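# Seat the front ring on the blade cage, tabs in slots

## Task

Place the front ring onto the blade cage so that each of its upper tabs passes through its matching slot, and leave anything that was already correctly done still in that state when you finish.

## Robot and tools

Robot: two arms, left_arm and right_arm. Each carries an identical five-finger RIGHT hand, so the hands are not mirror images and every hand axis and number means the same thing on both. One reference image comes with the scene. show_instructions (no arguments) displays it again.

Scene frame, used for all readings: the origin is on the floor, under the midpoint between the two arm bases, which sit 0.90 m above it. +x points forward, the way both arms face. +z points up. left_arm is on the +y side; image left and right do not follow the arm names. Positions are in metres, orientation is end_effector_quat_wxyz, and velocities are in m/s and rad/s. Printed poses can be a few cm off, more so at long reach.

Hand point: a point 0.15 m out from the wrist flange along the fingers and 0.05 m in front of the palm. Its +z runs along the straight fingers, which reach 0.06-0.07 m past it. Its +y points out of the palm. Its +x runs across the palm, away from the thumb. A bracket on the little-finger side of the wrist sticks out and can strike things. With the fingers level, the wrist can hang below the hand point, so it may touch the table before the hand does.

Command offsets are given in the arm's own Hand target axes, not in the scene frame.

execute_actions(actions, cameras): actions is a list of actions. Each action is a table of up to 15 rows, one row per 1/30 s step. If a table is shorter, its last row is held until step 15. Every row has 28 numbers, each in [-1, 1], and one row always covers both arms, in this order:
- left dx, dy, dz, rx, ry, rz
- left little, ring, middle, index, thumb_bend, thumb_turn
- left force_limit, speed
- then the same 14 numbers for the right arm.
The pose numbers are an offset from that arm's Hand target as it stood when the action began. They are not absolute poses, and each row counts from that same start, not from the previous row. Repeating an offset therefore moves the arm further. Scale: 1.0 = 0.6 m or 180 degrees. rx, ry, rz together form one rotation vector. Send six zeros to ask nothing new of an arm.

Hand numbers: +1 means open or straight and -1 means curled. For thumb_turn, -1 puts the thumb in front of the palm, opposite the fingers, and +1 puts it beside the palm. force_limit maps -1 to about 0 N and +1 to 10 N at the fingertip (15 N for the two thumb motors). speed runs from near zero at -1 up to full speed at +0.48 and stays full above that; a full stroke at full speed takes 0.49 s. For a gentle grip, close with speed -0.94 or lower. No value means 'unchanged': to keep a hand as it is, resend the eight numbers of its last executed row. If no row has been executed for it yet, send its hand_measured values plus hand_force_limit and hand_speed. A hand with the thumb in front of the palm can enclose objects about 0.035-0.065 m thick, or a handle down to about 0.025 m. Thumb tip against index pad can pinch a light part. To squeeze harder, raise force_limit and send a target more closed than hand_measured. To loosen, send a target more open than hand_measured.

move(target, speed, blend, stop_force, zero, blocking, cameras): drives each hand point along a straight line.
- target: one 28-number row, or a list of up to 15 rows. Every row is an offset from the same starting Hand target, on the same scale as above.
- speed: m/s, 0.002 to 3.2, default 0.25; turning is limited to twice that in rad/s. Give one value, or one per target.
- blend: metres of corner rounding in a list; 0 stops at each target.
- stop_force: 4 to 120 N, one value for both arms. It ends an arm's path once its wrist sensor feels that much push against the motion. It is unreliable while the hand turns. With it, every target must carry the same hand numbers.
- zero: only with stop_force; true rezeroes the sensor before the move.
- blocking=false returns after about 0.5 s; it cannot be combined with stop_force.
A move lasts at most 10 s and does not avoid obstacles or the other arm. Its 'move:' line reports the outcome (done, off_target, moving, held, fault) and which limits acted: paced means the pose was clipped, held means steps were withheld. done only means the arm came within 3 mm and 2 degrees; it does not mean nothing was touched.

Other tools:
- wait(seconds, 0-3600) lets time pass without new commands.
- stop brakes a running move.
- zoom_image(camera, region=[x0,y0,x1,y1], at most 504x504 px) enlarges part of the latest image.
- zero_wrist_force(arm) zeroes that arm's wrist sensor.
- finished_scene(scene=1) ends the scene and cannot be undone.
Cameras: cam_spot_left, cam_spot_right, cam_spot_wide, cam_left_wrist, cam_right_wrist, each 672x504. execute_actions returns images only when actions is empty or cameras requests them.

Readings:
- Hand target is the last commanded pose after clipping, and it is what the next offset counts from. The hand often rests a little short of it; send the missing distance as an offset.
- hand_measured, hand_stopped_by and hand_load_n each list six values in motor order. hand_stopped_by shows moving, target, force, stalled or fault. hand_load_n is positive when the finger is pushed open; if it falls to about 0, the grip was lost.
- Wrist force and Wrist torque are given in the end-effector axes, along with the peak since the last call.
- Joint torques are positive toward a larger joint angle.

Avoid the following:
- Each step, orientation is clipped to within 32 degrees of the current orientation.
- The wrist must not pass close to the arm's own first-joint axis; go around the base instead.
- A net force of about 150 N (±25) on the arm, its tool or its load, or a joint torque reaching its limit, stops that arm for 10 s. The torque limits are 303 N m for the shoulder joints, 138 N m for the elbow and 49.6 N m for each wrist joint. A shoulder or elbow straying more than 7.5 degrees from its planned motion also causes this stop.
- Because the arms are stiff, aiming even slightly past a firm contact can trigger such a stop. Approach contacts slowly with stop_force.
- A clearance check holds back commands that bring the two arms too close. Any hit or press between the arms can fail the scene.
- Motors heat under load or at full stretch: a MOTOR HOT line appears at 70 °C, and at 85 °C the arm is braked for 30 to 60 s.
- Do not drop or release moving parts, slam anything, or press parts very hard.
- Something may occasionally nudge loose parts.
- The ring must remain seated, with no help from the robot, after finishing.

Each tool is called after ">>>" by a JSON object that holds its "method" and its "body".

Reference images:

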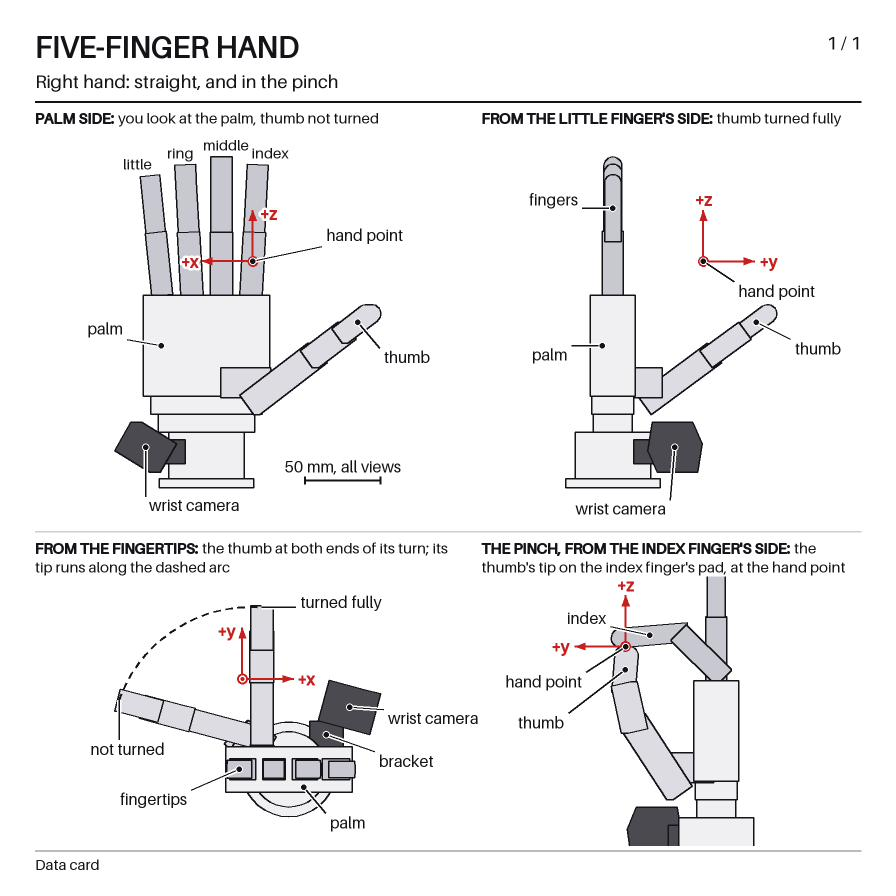

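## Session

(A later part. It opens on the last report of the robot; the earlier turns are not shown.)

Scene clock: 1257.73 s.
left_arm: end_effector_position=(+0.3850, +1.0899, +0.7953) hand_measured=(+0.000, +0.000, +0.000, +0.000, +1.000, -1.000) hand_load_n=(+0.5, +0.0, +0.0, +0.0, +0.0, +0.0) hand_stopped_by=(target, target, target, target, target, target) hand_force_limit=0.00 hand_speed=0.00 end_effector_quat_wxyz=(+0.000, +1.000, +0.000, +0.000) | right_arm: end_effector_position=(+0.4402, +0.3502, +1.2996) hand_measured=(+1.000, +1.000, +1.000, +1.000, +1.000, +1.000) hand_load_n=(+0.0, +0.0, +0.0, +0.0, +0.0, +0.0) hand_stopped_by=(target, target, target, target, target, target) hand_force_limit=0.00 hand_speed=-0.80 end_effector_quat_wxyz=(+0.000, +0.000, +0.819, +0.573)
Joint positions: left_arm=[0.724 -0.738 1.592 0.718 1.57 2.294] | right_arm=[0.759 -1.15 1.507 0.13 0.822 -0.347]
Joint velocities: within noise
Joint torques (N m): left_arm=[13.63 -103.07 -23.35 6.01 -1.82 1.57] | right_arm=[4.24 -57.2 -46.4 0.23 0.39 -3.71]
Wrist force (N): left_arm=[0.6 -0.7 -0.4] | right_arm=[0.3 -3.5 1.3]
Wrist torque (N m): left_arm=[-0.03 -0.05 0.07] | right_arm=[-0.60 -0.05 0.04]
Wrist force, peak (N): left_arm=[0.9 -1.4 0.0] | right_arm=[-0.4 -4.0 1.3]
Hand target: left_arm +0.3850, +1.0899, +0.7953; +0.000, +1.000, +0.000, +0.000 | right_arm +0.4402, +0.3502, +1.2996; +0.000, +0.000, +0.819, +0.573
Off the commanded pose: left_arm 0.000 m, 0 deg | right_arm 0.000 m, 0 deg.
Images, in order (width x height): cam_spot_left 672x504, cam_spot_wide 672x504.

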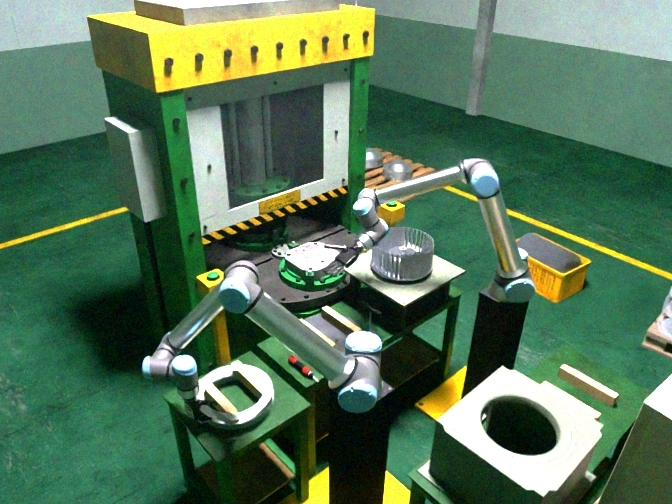

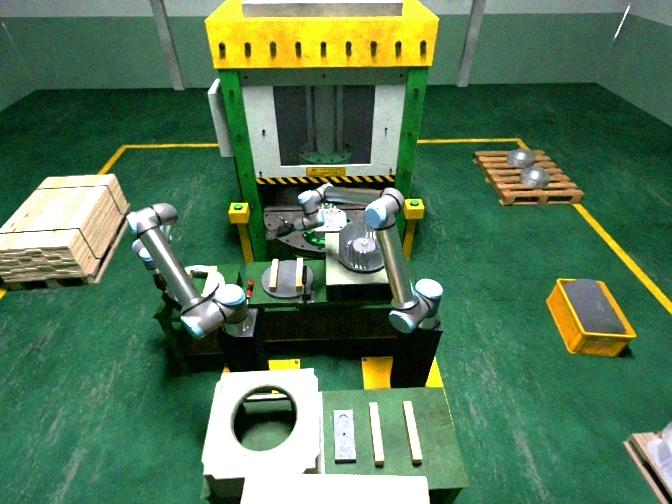

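>>> {"method": "move", "body": {"target": [0,-0.015,0,0,0,0, -0.15,-0.15,-0.15,-0.15,1,-1, 0, 0, 0,0,0,0,0,0, 1,1,1,1,1,1, 0, -0.8], "speed": 0.05, "cameras": []}}

>>> {"method": "zero_wrist_force", "body": {"arm": "left_arm"}}

>>> {"method": "move", "body": {"target": [0,0,-0.0667,0,0,0, -0.15,-0.15,-0.15,-0.15,1,-1, 0, 0, 0,0,0,0,0,0, 1,1,1,1,1,1, 0, -0.8], "speed": 0.005, "stop_force": 4, "cameras": ["cam_left_wrist"]}}

Scene clock: 1268.47 s.
left_arm: end_effector_position=(+0.3848, +1.0989, +0.7953) hand_measured=(-0.150, -0.150, -0.150, -0.150, +1.000, -1.000) hand_load_n=(+0.0, +0.0, +0.0, +0.0, +0.0, +0.0) hand_stopped_by=(target, target, target, target, target, target) hand_force_limit=0.00 hand_speed=0.00 end_effector_quat_wxyz=(+0.000, +1.000, +0.000, +0.000) | right_arm: end_effector_position=(+0.4402, +0.3502, +1.2996) hand_measured=(+1.000, +1.000, +1.000, +1.000, +1.000, +1.000) hand_load_n=(+0.0, +0.0, +0.0, +0.0, +0.0, +0.0) hand_stopped_by=(target, target, target, target, target, target) hand_force_limit=0.00 hand_speed=-0.80 end_effector_quat_wxyz=(+0.000, +0.000, +0.819, +0.573)
Joint positions: left_arm=[0.733 -0.73 1.573 0.728 1.57 2.303] | right_arm=[0.759 -1.15 1.507 0.13 0.822 -0.347]
Joint torques (N m): left_arm=[-19.37 -104.86 -15.74 2.24 -2.43 -2.27] | right_arm=[0.68 -56.82 -46.16 0.78 0.49 -3.47]
Wrist force (N): left_arm=[0.7 -0.9 0.4] | right_arm=[0.1 -3.4 1.3]
Wrist torque (N m): left_arm=[-0.11 -0.09 0.02] | right_arm=[-0.58 -0.02 0.04]
Wrist force, peak (N): left_arm=[0.8 -1.5 0.1] | right_arm=[-0.1 -4.0 1.5]
Hand target: left_arm +0.3850, +1.0989, +0.7953; +0.000, +1.000, +0.000, +0.000 | right_arm +0.4402, +0.3502, +1.2996; +0.000, +0.000, +0.819, +0.573
Off the commanded pose: left_arm 0.000 m, 0 deg | right_arm 0.000 m, 0 deg.
move: done

Wrist force sensor zeroed.

Scene clock: 1277.07 s.
left_arm: end_effector_position=(+0.3850, +1.0989, +0.8353) hand_measured=(-0.150, -0.150, -0.150, -0.150, +1.000, -1.000) hand_load_n=(+0.0, +0.5, +1.0, +1.0, +0.0, +0.0) hand_stopped_by=(target, target, target, target, target, target) hand_force_limit=0.00 hand_speed=0.00 end_effector_quat_wxyz=(+0.000, +1.000, +0.000, +0.000) | right_arm: end_effector_position=(+0.4402, +0.3502, +1.2996) hand_measured=(+1.000, +1.000, +1.000, +1.000, +1.000, +1.000) hand_load_n=(+0.0, +0.0, +0.0, +0.0, +0.0, +0.0) hand_stopped_by=(target, target, target, target, target, target) hand_force_limit=0.00 hand_speed=-0.80 end_effector_quat_wxyz=(+0.000, +0.000, +0.819, +0.573)
Joint positions: left_arm=[0.733 -0.778 1.573 0.776 1.57 2.303] | right_arm=[0.759 -1.15 1.507 0.13 0.822 -0.347]
Joint torques (N m): left_arm=[-19.09 -89.34 -32.1 3.19 -2.77 -2.28] | right_arm=[2.47 -57.45 -46.29 1.76 0.36 -3.73]
Wrist force (N, zeroed by zero_wrist_force on left_arm): left_arm=[0.1 0.6 1.1] | right_arm=[-0.1 -3.7 1.4]
Wrist torque (N m, zeroed by zero_wrist_force on left_arm): left_arm=[0.03 -0.02 0.08] | right_arm=[-0.64 0.00 0.02]
Wrist force, peak (N, zeroed by zero_wrist_force on left_arm): left_arm=[0.2 0.8 1.9] | right_arm=[0.2 -4.0 1.5]
Hand target: left_arm +0.3850, +1.0989, +0.8353; +0.000, +1.000, +0.000, +0.000 | right_arm +0.4402, +0.3502, +1.2996; +0.000, +0.000, +0.819, +0.573
Off the commanded pose: left_arm 0.000 m, 0 deg | right_arm 0.000 m, 0 deg.
move: done

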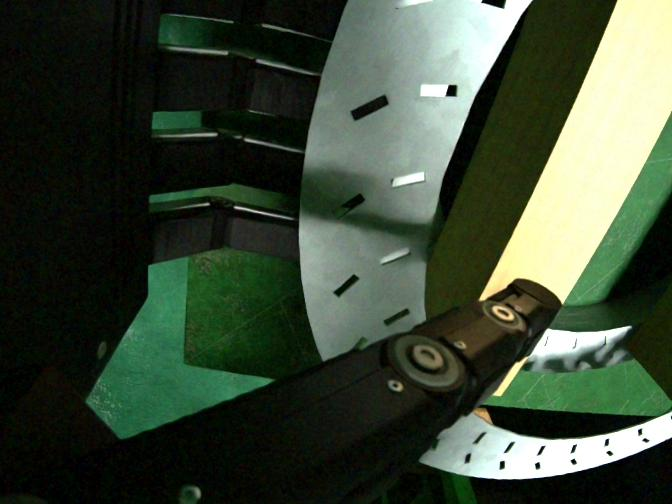

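>>> {"method": "move", "body": {"target": [0,0,0,0,0,0, -0.15,-0.15,-0.15,-0.15,-0.4,-1, -0.4, -0.6, 0,0,0,0,0,0, 1,1,1,1,1,1, 0, -0.8], "speed": 0.05, "cameras": ["cam_left_wrist"]}}

Scene clock: 1289.53 s.
left_arm: end_effector_position=(+0.3850, +1.0989, +0.8353) hand_measured=(-0.150, -0.150, -0.150, -0.150, -0.400, -1.000) hand_load_n=(+0.0, +0.5, +0.5, +1.0, +0.0, +0.0) hand_stopped_by=(target, target, target, target, target, target) hand_force_limit=-0.40 hand_speed=-0.60 end_effector_quat_wxyz=(+0.000, +1.000, +0.000, +0.000) | right_arm: end_effector_position=(+0.4402, +0.3502, +1.2996) hand_measured=(+1.000, +1.000, +1.000, +1.000, +1.000, +1.000) hand_load_n=(+0.0, +0.0, +0.0, +0.0, +0.0, +0.0) hand_stopped_by=(target, target, target, target, target, target) hand_force_limit=0.00 hand_speed=-0.80 end_effector_quat_wxyz=(+0.000, +0.000, +0.819, +0.573)
Joint positions: left_arm=[0.733 -0.778 1.573 0.776 1.57 2.303] | right_arm=[0.759 -1.15 1.507 0.13 0.822 -0.347]
Joint torques (N m): left_arm=[-18.34 -85.07 -20.57 2.33 -2.9 -2.24] | right_arm=[2.49 -56.87 -46.39 2.66 0.14 -3.64]
Wrist force (N, zeroed by zero_wrist_force on left_arm): left_arm=[0.1 0.2 1.4] | right_arm=[-0.3 -3.5 1.0]
Wrist torque (N m, zeroed by zero_wrist_force on left_arm): left_arm=[-0.04 -0.03 0.07] | right_arm=[-0.58 0.05 0.01]
Wrist force, peak (N, zeroed by zero_wrist_force on left_arm): left_arm=[0.1 0.7 2.0] | right_arm=[-0.2 -4.1 1.6]
Hand target: left_arm +0.3850, +1.0989, +0.8353; +0.000, +1.000, +0.000, +0.000 | right_arm +0.4402, +0.3502, +1.2996; +0.000, +0.000, +0.819, +0.573
Off the commanded pose: left_arm 0.000 m, 0 deg | right_arm 0.000 m, 0 deg.
move: done

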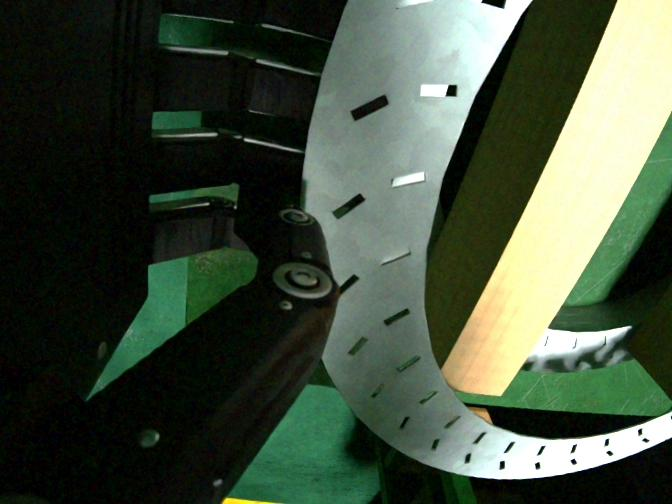

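>>> {"method": "move", "body": {"target": [0,0,0,0,0,0, -0.15,-0.15,-0.15,-0.15,0.05,-1, -0.4, -0.4, 0,0,0,0,0,0, 1,1,1,1,1,1, 0, -0.8], "speed": 0.05, "cameras": ["cam_left_wrist"]}}

>>> {"method": "zoom_image", "body": {"camera": "cam_left_wrist", "region": [220, 130, 520, 360]}}

Scene clock: 1306.10 s.
left_arm: end_effector_position=(+0.3850, +1.0989, +0.8353) hand_measured=(-0.150, -0.150, -0.150, -0.150, +0.050, -1.000) hand_load_n=(+0.0, +0.5, +1.0, +1.0, +0.0, +0.0) hand_stopped_by=(target, target, target, target, target, target) hand_force_limit=-0.40 hand_speed=-0.40 end_effector_quat_wxyz=(+0.000, +1.000, +0.000, +0.000) | right_arm: end_effector_position=(+0.4402, +0.3502, +1.2996) hand_measured=(+1.000, +1.000, +1.000, +1.000, +1.000, +1.000) hand_load_n=(+0.0, +0.0, +0.0, +0.0, +0.0, +0.0) hand_stopped_by=(target, target, target, target, target, target) hand_force_limit=0.00 hand_speed=-0.80 end_effector_quat_wxyz=(+0.000, +0.000, +0.819, +0.573)
Joint positions: left_arm=[0.733 -0.778 1.573 0.776 1.57 2.303] | right_arm=[0.759 -1.15 1.507 0.13 0.822 -0.347]
Joint torques (N m): left_arm=[-18.97 -83.99 -22.1 2.52 -2.81 -2.41] | right_arm=[3.07 -57.32 -45.99 3.61 0.22 -3.28]
Wrist force (N, zeroed by zero_wrist_force on left_arm): left_arm=[-0.2 0.4 0.7] | right_arm=[-0.3 -3.5 1.2]
Wrist torque (N m, zeroed by zero_wrist_force on left_arm): left_arm=[0.02 0.03 0.05] | right_arm=[-0.60 0.04 0.01]
Wrist force, peak (N, zeroed by zero_wrist_force on left_arm): left_arm=[0.0 1.3 1.8] | right_arm=[-0.2 -4.1 1.4]
Hand target: left_arm +0.3850, +1.0989, +0.8353; +0.000, +1.000, +0.000, +0.000 | right_arm +0.4402, +0.3502, +1.2996; +0.000, +0.000, +0.819, +0.573
Off the commanded pose: left_arm 0.000 m, 0 deg | right_arm 0.000 m, 0 deg.
move: done

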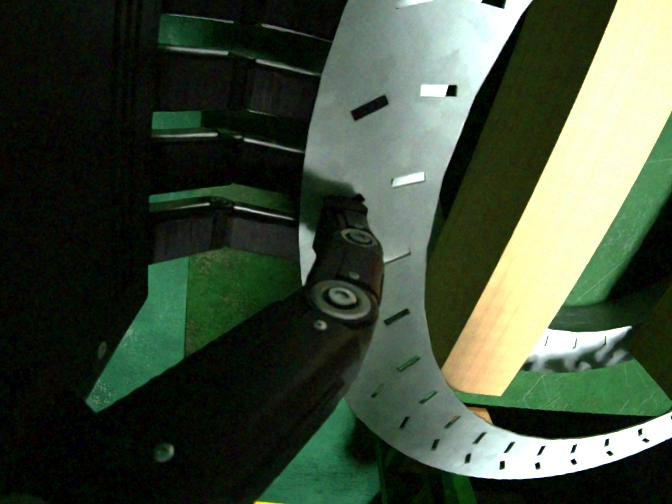

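Scaled by 1.680 from the camera's image (finer frame: 960x720).

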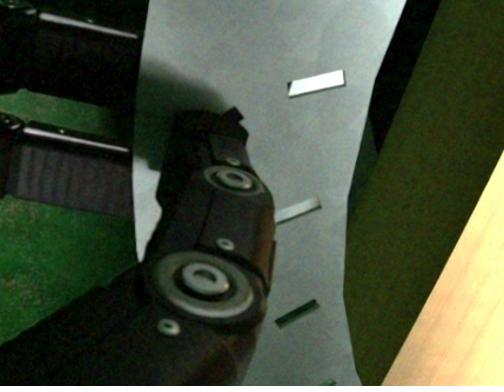

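>>> {"method": "move", "body": {"target": [0,0,0,0,0,0, -0.4,-0.4,-0.4,-0.4,0.05,-1, -0.4, -0.9, 0,0,0,0,0,0, 1,1,1,1,1,1, 0, -0.8], "speed": 0.05, "cameras": ["cam_left_wrist"]}}

>>> {"method": "zoom_image", "body": {"camera": "cam_left_wrist", "region": [220, 130, 520, 360]}}

Scene clock: 1321.53 s.
left_arm: end_effector_position=(+0.3850, +1.0989, +0.8353) hand_measured=(-0.222, -0.204, -0.194, -0.204, +0.050, -1.000) hand_load_n=(+4.5, +4.0, +3.5, +5.0, +0.0, +0.0) hand_stopped_by=(force, force, force, force, target, target) hand_force_limit=-0.40 hand_speed=-0.90 end_effector_quat_wxyz=(+0.000, +1.000, +0.000, +0.000) | right_arm: end_effector_position=(+0.4402, +0.3502, +1.2996) hand_measured=(+1.000, +1.000, +1.000, +1.000, +1.000, +1.000) hand_load_n=(+0.0, +0.0, +0.0, +0.0, +0.0, +0.5) hand_stopped_by=(target, target, target, target, target, target) hand_force_limit=0.00 hand_speed=-0.80 end_effector_quat_wxyz=(+0.000, +0.000, +0.819, +0.573)
Joint positions: left_arm=[0.733 -0.778 1.573 0.776 1.57 2.303] | right_arm=[0.759 -1.15 1.507 0.13 0.822 -0.347]
Joint torques (N m): left_arm=[-19.15 -84.46 -21.66 2.68 -2.93 -2.07] | right_arm=[2.19 -57.65 -46.29 3.62 -0.04 -3.34]
Wrist force (N, zeroed by zero_wrist_force on left_arm): left_arm=[-0.3 -0.2 1.8] | right_arm=[-0.3 -3.3 1.6]
Wrist torque (N m, zeroed by zero_wrist_force on left_arm): left_arm=[0.03 -0.20 0.03] | right_arm=[-0.59 0.03 0.02]
Wrist force, peak (N, zeroed by zero_wrist_force on left_arm): left_arm=[0.1 0.7 2.0] | right_arm=[-0.3 -4.1 1.4]
Hand target: left_arm +0.3850, +1.0989, +0.8353; +0.000, +1.000, +0.000, +0.000 | right_arm +0.4402, +0.3502, +1.2996; +0.000, +0.000, +0.819, +0.573
Off the commanded pose: left_arm 0.000 m, 0 deg | right_arm 0.000 m, 0 deg.
move: done

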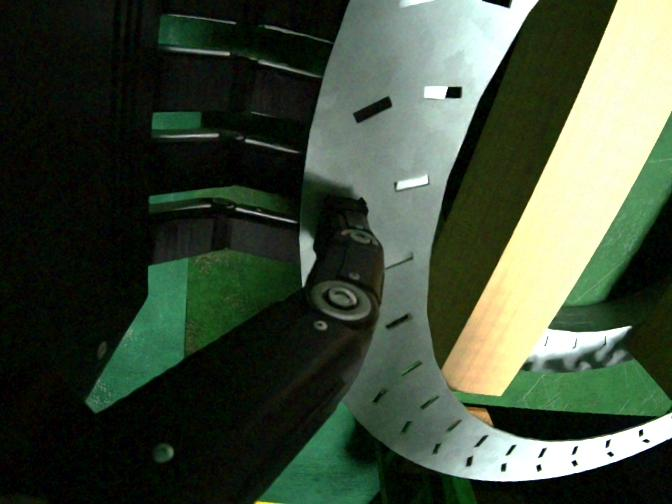

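Scaled by 1.680 from the camera's image (finer frame: 960x720).

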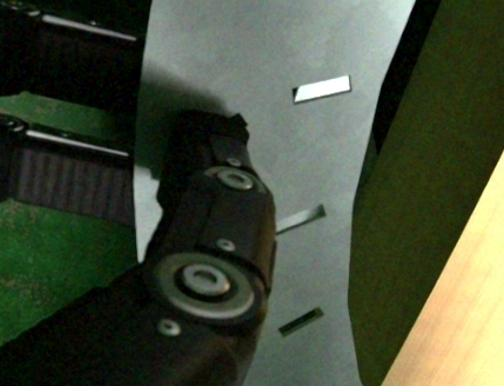

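>>> {"method": "move", "body": {"target": [0,0,0.0333,0,0,0, -0.4,-0.4,-0.4,-0.4,0.05,-1, -0.4, -0.9, 0,0,0,0,0,0, 1,1,1,1,1,1, 0, -0.8], "speed": 0.01, "stop_force": 4, "cameras": ["cam_left_wrist"]}}

Scene clock: 1336.57 s.
left_arm: end_effector_position=(+0.3850, +1.0989, +0.8153) hand_measured=(-0.222, -0.204, -0.194, -0.204, +0.050, -1.000) hand_load_n=(+5.5, +2.5, +0.5, +4.0, +0.0, +0.0) hand_stopped_by=(force, force, force, force, target, target) hand_force_limit=-0.40 hand_speed=-0.90 end_effector_quat_wxyz=(+0.000, +1.000, +0.000, +0.000) | right_arm: end_effector_position=(+0.4402, +0.3502, +1.2996) hand_measured=(+1.000, +1.000, +1.000, +1.000, +1.000, +1.000) hand_load_n=(+0.0, +0.0, +0.0, +0.0, +0.0, +0.0) hand_stopped_by=(target, target, target, target, target, target) hand_force_limit=0.00 hand_speed=-0.80 end_effector_quat_wxyz=(+0.000, +0.000, +0.819, +0.573)
Joint positions: left_arm=[0.733 -0.754 1.574 0.752 1.57 2.303] | right_arm=[0.759 -1.15 1.507 0.13 0.822 -0.347]
Joint torques (N m): left_arm=[-7.89 -104.72 -19.58 6.29 -2.55 0.32] | right_arm=[1.81 -58.13 -45.9 3.53 -0.34 -3.46]
Wrist force (N, zeroed by zero_wrist_force on left_arm): left_arm=[-0.1 -0.4 0.7] | right_arm=[0.0 -3.9 1.2]
Wrist torque (N m, zeroed by zero_wrist_force on left_arm): left_arm=[0.07 -0.22 0.07] | right_arm=[-0.65 0.01 0.02]
Wrist force, peak (N, zeroed by zero_wrist_force on left_arm): left_arm=[-0.2 0.3 2.0] | right_arm=[0.2 -4.0 1.5]
Hand target: left_arm +0.3850, +1.0989, +0.8153; +0.000, +1.000, +0.000, +0.000 | right_arm +0.4402, +0.3502, +1.2996; +0.000, +0.000, +0.819, +0.573
Off the commanded pose: left_arm 0.000 m, 0 deg | right_arm 0.000 m, 0 deg.
move: done

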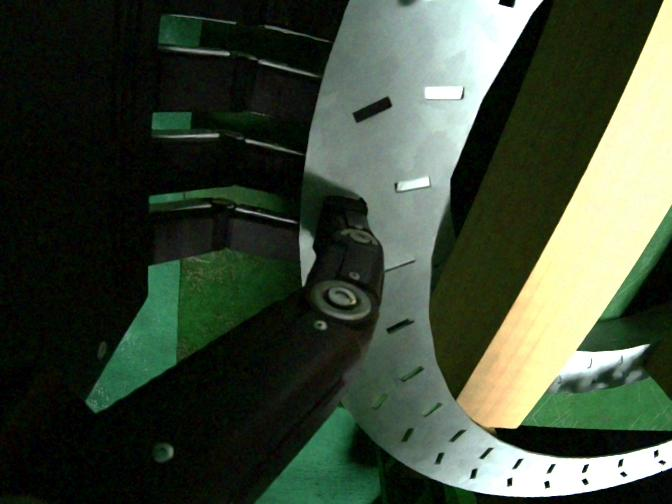

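>>> {"method": "move", "body": {"target": [0,0,0.0133,0,0,0, -0.4,-0.4,-0.4,-0.4,0.05,-1, -0.4, -0.9, 0,0,0,0,0,0, 1,1,1,1,1,1, 0, -0.8], "speed": 0.005, "stop_force": 4, "cameras": ["cam_left_wrist"]}}

Scene clock: 1346.30 s.
left_arm: end_effector_position=(+0.3850, +1.0989, +0.8118) hand_measured=(-0.222, -0.204, -0.194, -0.204, +0.050, -1.000) hand_load_n=(+5.5, +2.0, +0.0, +3.0, +0.0, -0.5) hand_stopped_by=(force, force, force, force, target, target) hand_force_limit=-0.40 hand_speed=-0.90 end_effector_quat_wxyz=(+0.000, +1.000, +0.000, +0.000) | right_arm: end_effector_position=(+0.4402, +0.3502, +1.2996) hand_measured=(+1.000, +1.000, +1.000, +1.000, +1.000, +1.000) hand_load_n=(+0.0, +0.0, +0.0, +0.0, +0.0, +0.0) hand_stopped_by=(target, target, target, target, target, target) hand_force_limit=0.00 hand_speed=-0.80 end_effector_quat_wxyz=(+0.000, +0.000, +0.819, +0.573)
Joint positions: left_arm=[0.733 -0.75 1.574 0.747 1.57 2.303] | right_arm=[0.759 -1.15 1.507 0.13 0.822 -0.347]
Joint torques (N m): left_arm=[10.83 -101.75 -28.12 5.54 -2.41 0.57] | right_arm=[1.67 -55.94 -45.83 3.41 -0.38 -3.57]
Wrist force (N, zeroed by zero_wrist_force on left_arm): left_arm=[0.3 -1.9 -4.3] | right_arm=[-0.1 -3.5 1.1]
Wrist torque (N m, zeroed by zero_wrist_force on left_arm): left_arm=[-0.02 -0.20 0.05] | right_arm=[-0.59 0.02 0.02]
Wrist force, peak (N, zeroed by zero_wrist_force on left_arm): left_arm=[0.5 -1.9 -5.1] | right_arm=[-0.4 -4.0 1.6]
Hand target: left_arm +0.3850, +1.0989, +0.8118; +0.000, +1.000, +0.000, +0.000 (not the last commanded pose) | right_arm +0.4402, +0.3502, +1.2996; +0.000, +0.000, +0.819, +0.573
Off the commanded pose: left_arm 0.004 m, 0 deg | right_arm 0.000 m, 0 deg.
move: contact (left_arm)

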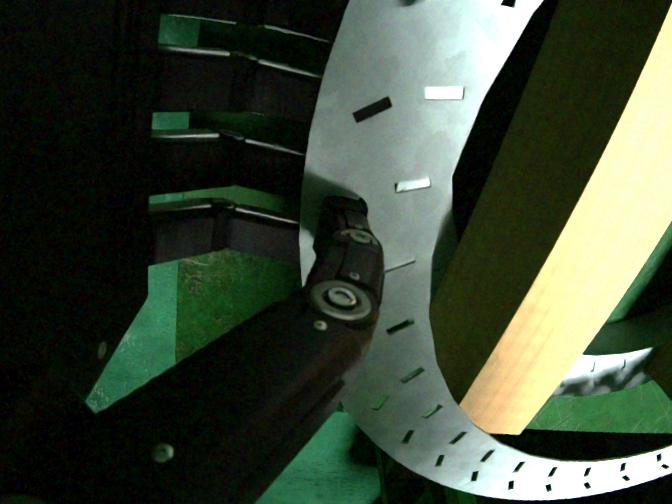

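>>> {"method": "move", "body": {"target": [[0,0,-0.0067,0,0,0, -0.4,-0.4,-0.4,-0.4,0.05,-1, -0.4, -0.9, 0,0,0,0,0,0, 1,1,1,1,1,1, 0, -0.8],[0,0.0583,-0.0067,0,0,0, -0.4,-0.4,-0.4,-0.4,0.05,-1, -0.4, -0.9, 0,0,0,0,0,0, 1,1,1,1,1,1, 0, -0.8]], "speed": 0.03, "cameras": ["cam_left_wrist", "cam_right_wrist"]}}

Scene clock: 1353.37 s.
left_arm: end_effector_position=(+0.3851, +1.0637, +0.8159) hand_measured=(-0.222, -0.204, -0.194, -0.204, +0.050, -1.000) hand_load_n=(+6.0, +2.5, +0.5, +4.0, +0.0, +0.0) hand_stopped_by=(force, force, force, force, target, target) hand_force_limit=-0.40 hand_speed=-0.90 end_effector_quat_wxyz=(+0.000, +1.000, +0.000, +0.000) | right_arm: end_effector_position=(+0.4402, +0.3502, +1.2996) hand_measured=(+1.000, +1.000, +1.000, +1.000, +1.000, +1.000) hand_load_n=(+0.0, +0.0, +0.0, +0.5, +0.0, +0.0) hand_stopped_by=(target, target, target, target, target, target) hand_force_limit=0.00 hand_speed=-0.80 end_effector_quat_wxyz=(+0.000, +0.000, +0.819, +0.573)
Joint positions: left_arm=[0.695 -0.787 1.643 0.715 1.57 2.265] | right_arm=[0.759 -1.15 1.507 0.13 0.822 -0.347]
Joint torques (N m): left_arm=[15.38 -77.18 -30.89 5.76 1.23 1.94] | right_arm=[2.3 -57.55 -45.68 3.78 -0.73 -3.58]
Wrist force (N, zeroed by zero_wrist_force on left_arm): left_arm=[-0.6 0.8 0.4] | right_arm=[-0.1 -3.4 1.3]
Wrist torque (N m, zeroed by zero_wrist_force on left_arm): left_arm=[0.12 -0.25 0.30] | right_arm=[-0.59 0.02 0.03]
Wrist force, peak (N, zeroed by zero_wrist_force on left_arm): left_arm=[0.3 -2.0 -5.1] | right_arm=[-0.2 -3.9 1.5]
Hand target: left_arm +0.3850, +1.0639, +0.8159; +0.000, +1.000, +0.000, +0.000 | right_arm +0.4402, +0.3502, +1.2996; +0.000, +0.000, +0.819, +0.573
Off the commanded pose: left_arm 0.000 m, 0 deg | right_arm 0.000 m, 0 deg.
move: done

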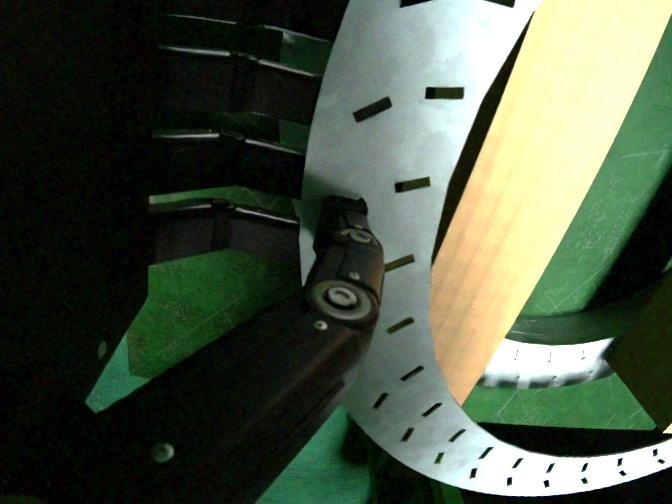

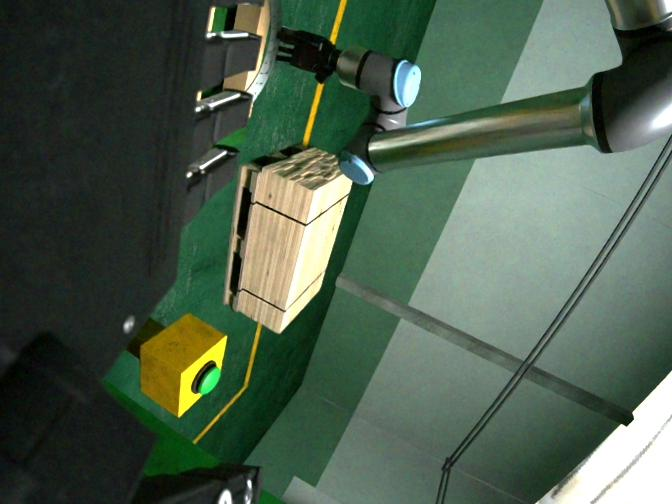

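>>> {"method": "move", "body": {"target": [0,0,0,0,0,0, -0.4,-0.4,-0.4,-0.4,0.05,-1, -0.4, -0.9, -0.0255,-0.356,0.4843,0,0,0, 0.75,0.75,0.75,0.75,1,1, 0, -0.3], "speed": 0.2, "cameras": ["cam_right_wrist", "cam_spot_left", "cam_spot_wide"]}}

Scene clock: 1366.17 s.
left_arm: end_effector_position=(+0.3850, +1.0639, +0.8159) hand_measured=(-0.222, -0.204, -0.194, -0.204, +0.050, -1.000) hand_load_n=(+6.0, +3.0, +0.5, +4.0, +0.0, +0.0) hand_stopped_by=(force, force, force, force, target, target) hand_force_limit=-0.40 hand_speed=-0.90 end_effector_quat_wxyz=(+0.000, +1.000, +0.000, +0.000) | right_arm: end_effector_position=(+0.4558, +0.5501, +0.9995) hand_measured=(+0.750, +0.750, +0.750, +0.750, +1.000, +1.000) hand_load_n=(+0.0, +0.0, +0.0, +0.0, +0.0, +0.0) hand_stopped_by=(target, target, target, target, target, target) hand_force_limit=0.00 hand_speed=-0.30 end_effector_quat_wxyz=(+0.000, +0.000, +0.819, +0.573)
Joint positions: left_arm=[0.696 -0.787 1.643 0.715 1.57 2.266] | right_arm=[0.909 -0.656 1.232 -0.143 0.956 -0.261]
Joint torques (N m): left_arm=[14.52 -78.23 -31.69 6.15 2.08 1.58] | right_arm=[-18.15 -86.84 -31.66 3.24 -3.44 -3.48]
Wrist force (N, zeroed by zero_wrist_force on left_arm): left_arm=[-0.4 0.4 0.7] | right_arm=[0.1 -4.0 1.0]
Wrist torque (N m, zeroed by zero_wrist_force on left_arm): left_arm=[0.01 -0.27 0.18] | right_arm=[-0.64 -0.01 -0.14]
Wrist force, peak (N, zeroed by zero_wrist_force on left_arm): left_arm=[-0.8 0.6 1.5] | right_arm=[0.1 -5.3 3.1]
Hand target: left_arm +0.3850, +1.0639, +0.8159; +0.000, +1.000, +0.000, +0.000 | right_arm +0.4559, +0.5501, +0.9994; +0.000, +0.000, +0.819, +0.573
Off the commanded pose: left_arm 0.000 m, 0 deg | right_arm 0.000 m, 0 deg.
move: done
Images, in order (width x height): cam_spot_left 672x504, cam_spot_wide 672x504, cam_right_wrist 672x504.

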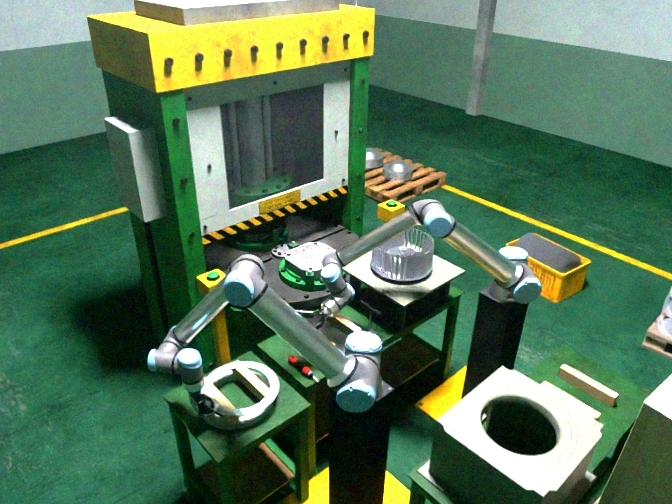

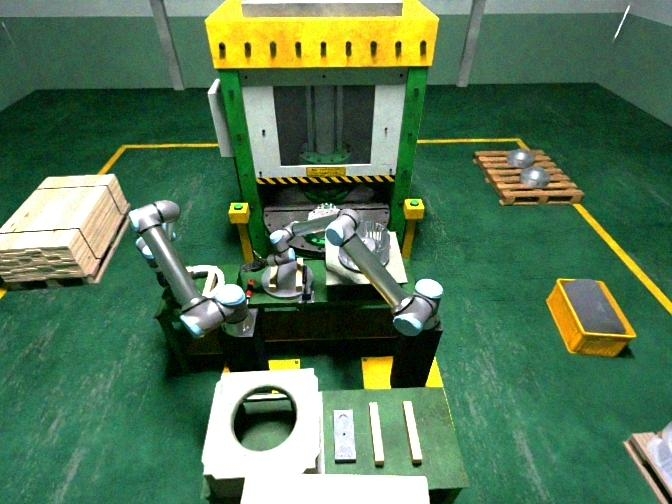

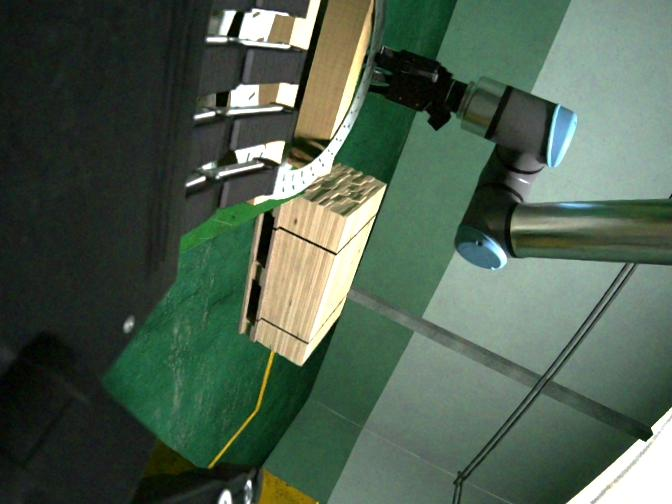

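>>> {"method": "zoom_image", "body": {"camera": "cam_right_wrist", "region": [180, 0, 460, 220]}}

Scaled by 1.800 from the camera's image (finer frame: 960x720).

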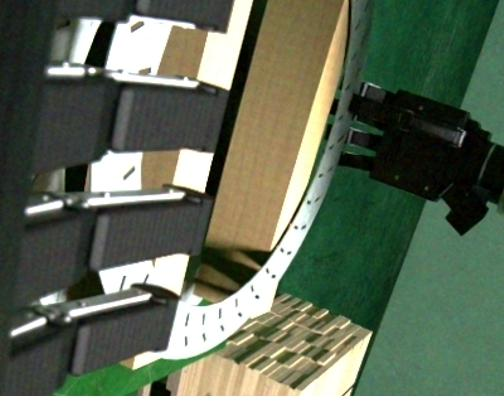

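>>> {"method": "move", "body": {"target": [0,0,0,0,0,0, -0.4,-0.4,-0.4,-0.4,0.05,-1, -0.4, -0.9, 0.0007,-0.1082,0.1082,0,0,0, 0.75,0.75,0.75,0.75,1,1, 0, -0.3], "speed": 0.06, "stop_force": 8, "cameras": ["cam_right_wrist", "cam_spot_left"]}}

>>> {"method": "zoom_image", "body": {"camera": "cam_spot_left", "region": [160, 280, 400, 460]}}

Scene clock: 1385.53 s.
left_arm: end_effector_position=(+0.3850, +1.0639, +0.8159) hand_measured=(-0.222, -0.204, -0.194, -0.204, +0.050, -1.000) hand_load_n=(+6.0, +2.5, +0.5, +4.0, +0.0, +0.0) hand_stopped_by=(force, force, force, force, target, target) hand_force_limit=-0.40 hand_speed=-0.90 end_effector_quat_wxyz=(+0.000, +1.000, +0.000, +0.000) | right_arm: end_effector_position=(+0.4556, +0.5888, +0.9162) hand_measured=(+0.750, +0.750, +0.750, +0.750, +1.000, +1.000) hand_load_n=(+0.0, +0.0, +0.0, +0.0, +0.0, +0.0) hand_stopped_by=(target, target, target, target, target, target) hand_force_limit=0.00 hand_speed=-0.30 end_effector_quat_wxyz=(+0.000, +0.000, +0.819, +0.573)
Joint positions: left_arm=[0.696 -0.787 1.643 0.715 1.57 2.266] | right_arm=[0.934 -0.524 1.133 -0.184 0.979 -0.248]
Joint torques (N m): left_arm=[14.46 -78.39 -30.99 5.94 1.75 1.16] | right_arm=[-10.23 -117.49 -24.76 2.78 -2.12 -2.98]
Wrist force (N, zeroed by zero_wrist_force on left_arm): left_arm=[-0.5 0.8 0.8] | right_arm=[0.0 -3.7 1.5]
Wrist torque (N m, zeroed by zero_wrist_force on left_arm): left_arm=[0.08 -0.25 0.18] | right_arm=[-0.64 0.02 -0.14]
Wrist force, peak (N, zeroed by zero_wrist_force on left_arm): left_arm=[-0.9 1.1 1.1] | right_arm=[0.1 -4.2 2.3]
Hand target: left_arm +0.3850, +1.0639, +0.8159; +0.000, +1.000, +0.000, +0.000 | right_arm +0.4556, +0.5888, +0.9162; +0.000, +0.000, +0.819, +0.573
Off the commanded pose: left_arm 0.000 m, 0 deg | right_arm 0.000 m, 0 deg.
move: done
Images, in order (width x height): cam_spot_left 672x504, cam_right_wrist 672x504.

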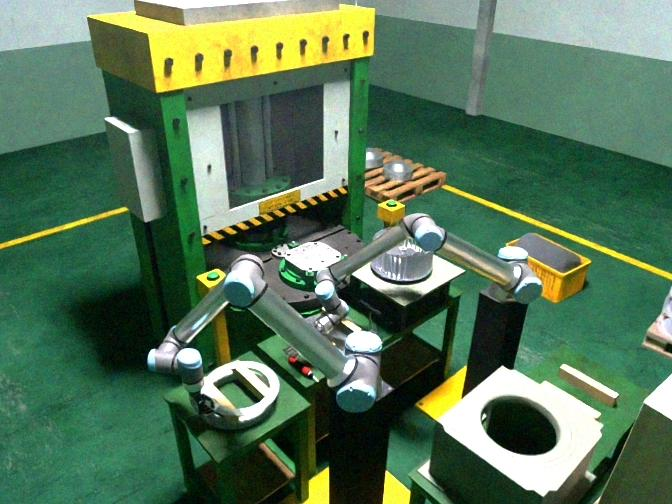

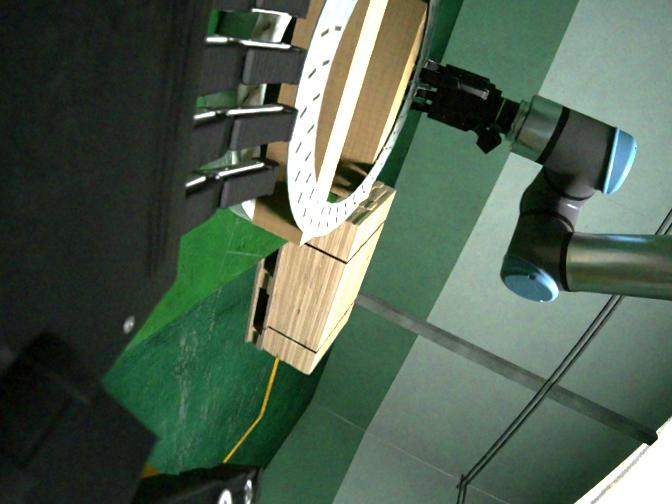

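Scaled by 2.100.

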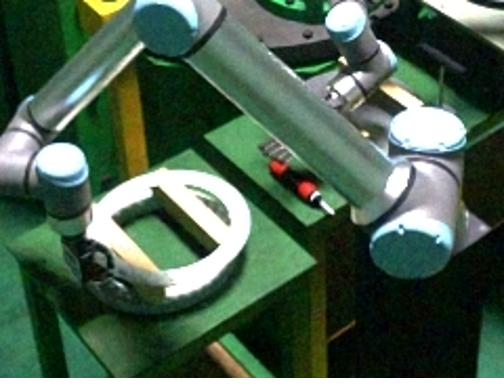

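>>> {"method": "move", "body": {"target": [0,0,0,0,0,0, -0.4,-0.4,-0.4,-0.4,0.05,-1, -0.4, -0.9, 0,-0.094,0.0342,0,0,0, 0.75,0.75,0.75,0.75,1,1, 0, -0.3], "speed": 0.05, "stop_force": 8, "cameras": ["cam_right_wrist", "cam_left_wrist"]}}

>>> {"method": "zoom_image", "body": {"camera": "cam_right_wrist", "region": [180, 0, 480, 260]}}

Scene clock: 1407.57 s.
left_arm: end_effector_position=(+0.3850, +1.0639, +0.8159) hand_measured=(-0.222, -0.204, -0.194, -0.204, +0.050, -1.000) hand_load_n=(+6.0, +3.0, +0.5, +4.0, +0.0, +0.0) hand_stopped_by=(force, force, force, force, target, target) hand_force_limit=-0.40 hand_speed=-0.90 end_effector_quat_wxyz=(+0.000, +1.000, +0.000, +0.000) | right_arm: end_effector_position=(+0.4556, +0.5888, +0.8562) hand_measured=(+0.750, +0.750, +0.750, +0.750, +1.000, +1.000) hand_load_n=(+0.0, +0.0, +0.0, +0.0, +0.0, +0.0) hand_stopped_by=(target, target, target, target, target, target) hand_force_limit=0.00 hand_speed=-0.30 end_effector_quat_wxyz=(+0.000, +0.000, +0.819, +0.573)
Joint positions: left_arm=[0.696 -0.787 1.643 0.715 1.57 2.266] | right_arm=[0.934 -0.46 1.124 -0.239 0.979 -0.249]
Joint torques (N m): left_arm=[14.05 -79.21 -30.66 6.03 1.27 0.78] | right_arm=[-15.4 -117.48 -23.09 3.26 -2.37 -1.45]
Wrist force (N, zeroed by zero_wrist_force on left_arm): left_arm=[-0.5 0.3 -0.1] | right_arm=[0.3 -3.7 1.7]
Wrist torque (N m, zeroed by zero_wrist_force on left_arm): left_arm=[0.06 -0.22 0.17] | right_arm=[-0.68 -0.03 -0.11]
Wrist force, peak (N, zeroed by zero_wrist_force on left_arm): left_arm=[-0.9 0.6 1.3] | right_arm=[-0.1 -4.2 1.6]
Hand target: left_arm +0.3850, +1.0639, +0.8159; +0.000, +1.000, +0.000, +0.000 | right_arm +0.4556, +0.5888, +0.8562; +0.000, +0.000, +0.819, +0.573
Off the commanded pose: left_arm 0.000 m, 0 deg | right_arm 0.000 m, 0 deg.
move: done
Images, in order (width x height): cam_left_wrist 672x504, cam_right_wrist 672x504.

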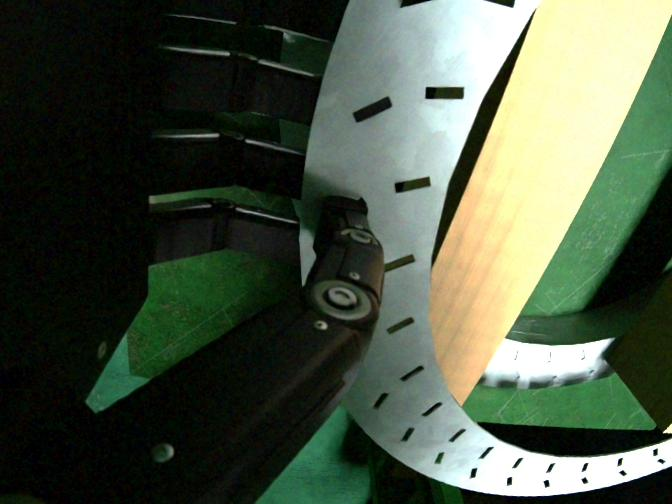

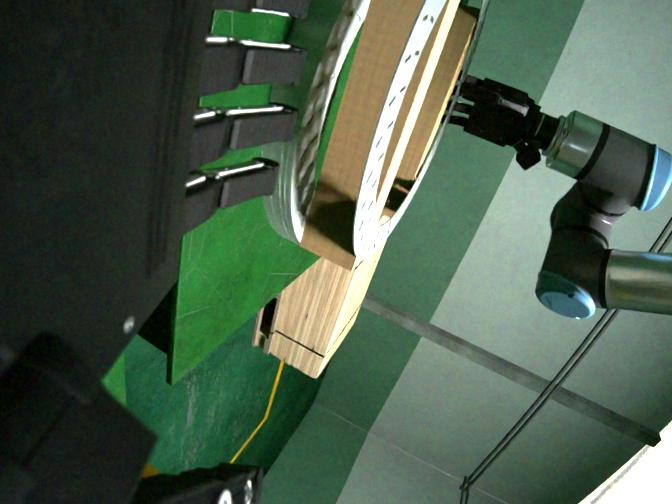

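Scaled by 1.680 from the camera's image (finer frame: 960x720).

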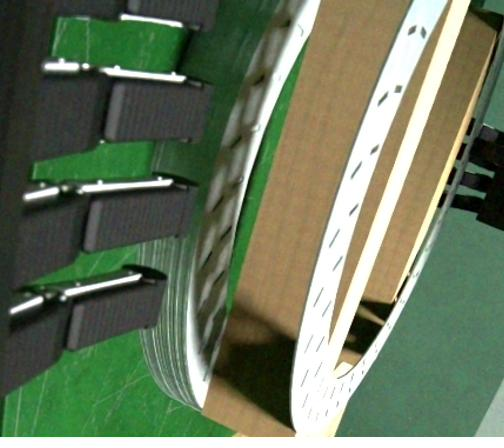

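>>> {"method": "move", "body": {"target": [0,0,0,0,0,0, -0.4,-0.4,-0.4,-0.4,0.05,-1, -0.4, -0.9, 0,0.0608,0.1376,0,0,0, 0.75,0.75,0.75,0.75,1,1, 0, -0.3], "speed": 0.03, "stop_force": 5, "cameras": ["cam_right_wrist"]}}

>>> {"method": "zoom_image", "body": {"camera": "cam_right_wrist", "region": [180, 0, 480, 300]}}

Scene clock: 1442.17 s.
left_arm: end_effector_position=(+0.3850, +1.0639, +0.8159) hand_measured=(-0.222, -0.204, -0.194, -0.204, +0.050, -1.000) hand_load_n=(+6.0, +2.5, +0.5, +4.0, +0.0, +0.0) hand_stopped_by=(force, force, force, force, target, target) hand_force_limit=-0.40 hand_speed=-0.90 end_effector_quat_wxyz=(+0.000, +1.000, +0.000, +0.000) | right_arm: end_effector_position=(+0.4557, +0.6789, +0.8622) hand_measured=(+0.750, +0.750, +0.750, +0.750, +1.000, +1.000) hand_load_n=(+0.0, +0.0, +0.0, +0.0, +0.0, +0.0) hand_stopped_by=(target, target, target, target, target, target) hand_force_limit=0.00 hand_speed=-0.30 end_effector_quat_wxyz=(+0.000, +0.000, +0.819, +0.573)
Joint positions: left_arm=[0.696 -0.787 1.643 0.715 1.57 2.266] | right_arm=[0.986 -0.333 0.833 -0.088 1.026 -0.223]
Joint torques (N m): left_arm=[13.9 -78.16 -29.9 5.92 0.83 0] | right_arm=[-10.42 -126.69 -27.04 -2.75 -2.39 -3.16]
Wrist force (N, zeroed by zero_wrist_force on left_arm): left_arm=[-0.4 0.3 0.5] | right_arm=[-0.2 -3.6 1.5]
Wrist torque (N m, zeroed by zero_wrist_force on left_arm): left_arm=[0.02 -0.25 0.18] | right_arm=[-0.62 0.05 -0.14]
Wrist force, peak (N, zeroed by zero_wrist_force on left_arm): left_arm=[-0.9 1.1 1.2] | right_arm=[-0.3 -4.1 1.9]
Hand target: left_arm +0.3850, +1.0639, +0.8159; +0.000, +1.000, +0.000, +0.000 | right_arm +0.4557, +0.6789, +0.8622; +0.000, +0.000, +0.819, +0.573
Off the commanded pose: left_arm 0.000 m, 0 deg | right_arm 0.000 m, 0 deg.
move: done

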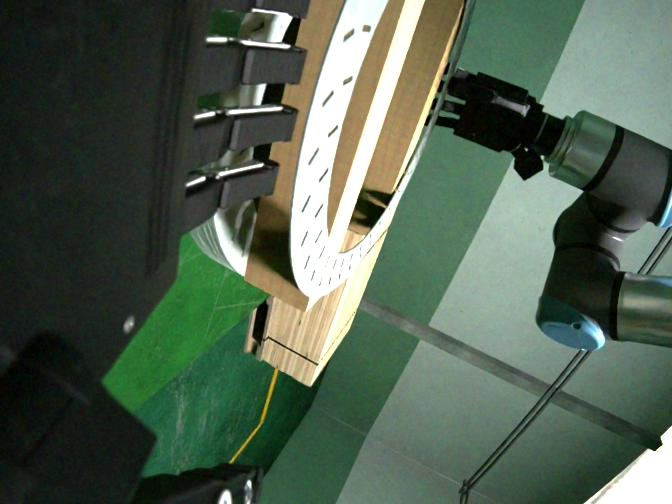

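Scaled by 1.680 from the camera's image (finer frame: 960x720).

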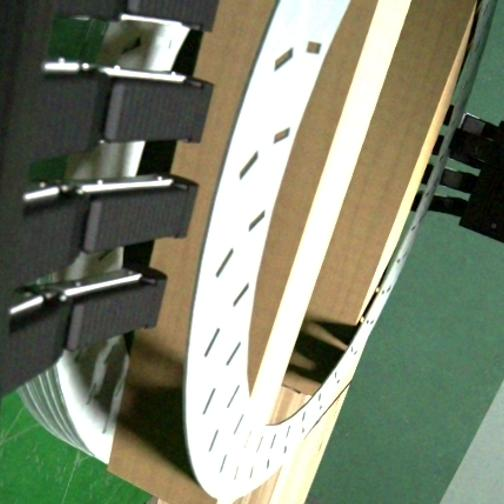

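>>> {"method": "move", "body": {"target": [0,0,0,0,0,0, -0.4,-0.4,-0.4,-0.4,0.05,-1, -0.4, -0.9, 0,0.0205,0.0564,0,0,0, 0.75,0.75,0.75,0.75,1,1, 0, -0.3], "speed": 0.03, "stop_force": 5, "cameras": ["cam_right_wrist"]}}

>>> {"method": "zoom_image", "body": {"camera": "cam_right_wrist", "region": [180, 0, 480, 300]}}

Scene clock: 1460.57 s.
left_arm: end_effector_position=(+0.3850, +1.0639, +0.8159) hand_measured=(-0.222, -0.204, -0.194, -0.204, +0.050, -1.000) hand_load_n=(+6.0, +3.0, +0.5, +4.0, +0.0, +0.0) hand_stopped_by=(force, force, force, force, target, target) hand_force_limit=-0.40 hand_speed=-0.90 end_effector_quat_wxyz=(+0.000, +1.000, +0.000, +0.000) | right_arm: end_effector_position=(+0.4557, +0.7149, +0.8622) hand_measured=(+0.750, +0.750, +0.750, +0.750, +1.000, +1.000) hand_load_n=(+0.0, +0.0, +0.0, +0.0, -0.5, +0.0) hand_stopped_by=(target, target, target, target, target, target) hand_force_limit=0.00 hand_speed=-0.30 end_effector_quat_wxyz=(+0.000, +0.000, +0.819, +0.573)
Joint positions: left_arm=[0.696 -0.787 1.643 0.715 1.57 2.266] | right_arm=[1.005 -0.263 0.683 -0.012 1.043 -0.215]
Joint torques (N m): left_arm=[13.82 -78.56 -29.48 5.79 0.69 -0.31] | right_arm=[-11.17 -129.32 -28.43 -3.12 -2.31 -2.92]
Wrist force (N, zeroed by zero_wrist_force on left_arm): left_arm=[-0.9 0.4 0.2] | right_arm=[-0.2 -3.5 1.6]
Wrist torque (N m, zeroed by zero_wrist_force on left_arm): left_arm=[0.05 -0.18 0.15] | right_arm=[-0.63 0.05 -0.13]
Wrist force, peak (N, zeroed by zero_wrist_force on left_arm): left_arm=[-1.0 0.7 1.4] | right_arm=[-0.4 -4.1 1.8]
Hand target: left_arm +0.3850, +1.0639, +0.8159; +0.000, +1.000, +0.000, +0.000 | right_arm +0.4557, +0.7149, +0.8622; +0.000, +0.000, +0.819, +0.573
Off the commanded pose: left_arm 0.000 m, 0 deg | right_arm 0.000 m, 0 deg.
move: done

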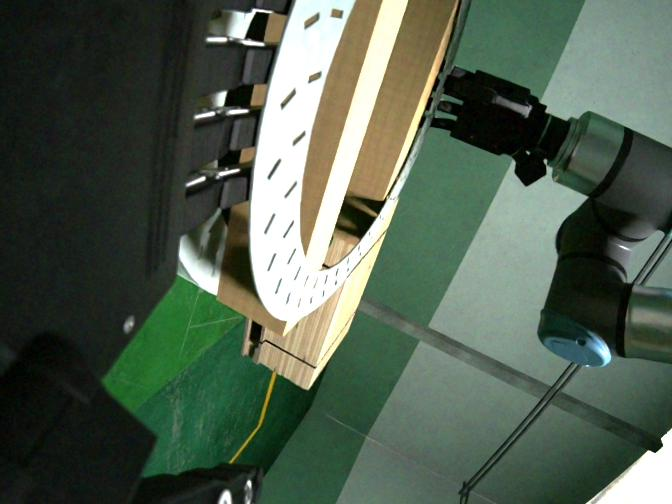

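Scaled by 1.680 from the camera's image (finer frame: 960x720).

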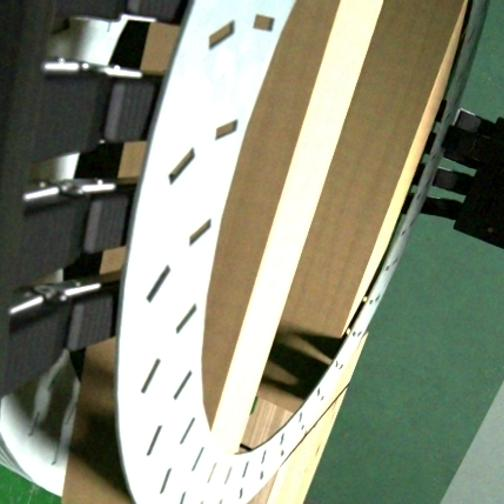

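>>> {"method": "move", "body": {"target": [0,0,0,0,0,0, -0.4,-0.4,-0.4,-0.4,0.05,-1, -0.4, -0.9, 0,0.0188,-0.0068,0,0,0, 0.75,0.75,0.75,0.75,1,1, 0, -0.3], "speed": 0.01, "stop_force": 4, "cameras": []}}

Scene clock: 1469.73 s.
left_arm: end_effector_position=(+0.3850, +1.0639, +0.8159) hand_measured=(-0.222, -0.204, -0.194, -0.204, +0.050, -1.000) hand_load_n=(+4.0, +1.0, +0.0, +5.0, +0.0, +0.0) hand_stopped_by=(force, force, force, force, target, target) hand_force_limit=-0.40 hand_speed=-0.90 end_effector_quat_wxyz=(+0.000, +1.000, +0.000, +0.000) | right_arm: end_effector_position=(+0.4557, +0.7149, +0.8742) hand_measured=(+0.750, +0.750, +0.750, +0.750, +1.000, +1.000) hand_load_n=(+0.5, +1.5, +0.0, +0.0, +0.0, +0.0) hand_stopped_by=(target, target, target, target, target, target) hand_force_limit=0.00 hand_speed=-0.30 end_effector_quat_wxyz=(+0.000, +0.000, +0.819, +0.573)
Joint positions: left_arm=[0.696 -0.787 1.643 0.715 1.57 2.266] | right_arm=[1.005 -0.275 0.686 -0.003 1.043 -0.215]
Joint torques (N m): left_arm=[13.12 -79.44 -28.99 5.91 0.51 -0.51] | right_arm=[3.38 -107.11 -33.12 -1.12 0.22 -1.51]
Wrist force (N, zeroed by zero_wrist_force on left_arm): left_arm=[0.1 0.3 1.3] | right_arm=[-0.4 -5.1 2.5]
Wrist torque (N m, zeroed by zero_wrist_force on left_arm): left_arm=[-0.01 -0.12 0.13] | right_arm=[-0.63 0.05 -0.23]
Wrist force, peak (N, zeroed by zero_wrist_force on left_arm): left_arm=[-0.8 1.0 1.2] | right_arm=[-0.2 -5.4 2.8]
Hand target: left_arm +0.3850, +1.0639, +0.8159; +0.000, +1.000, +0.000, +0.000 | right_arm +0.4557, +0.7149, +0.8741; +0.000, +0.000, +0.819, +0.573
Off the commanded pose: left_arm 0.000 m, 0 deg | right_arm 0.000 m, 0 deg.
move: done


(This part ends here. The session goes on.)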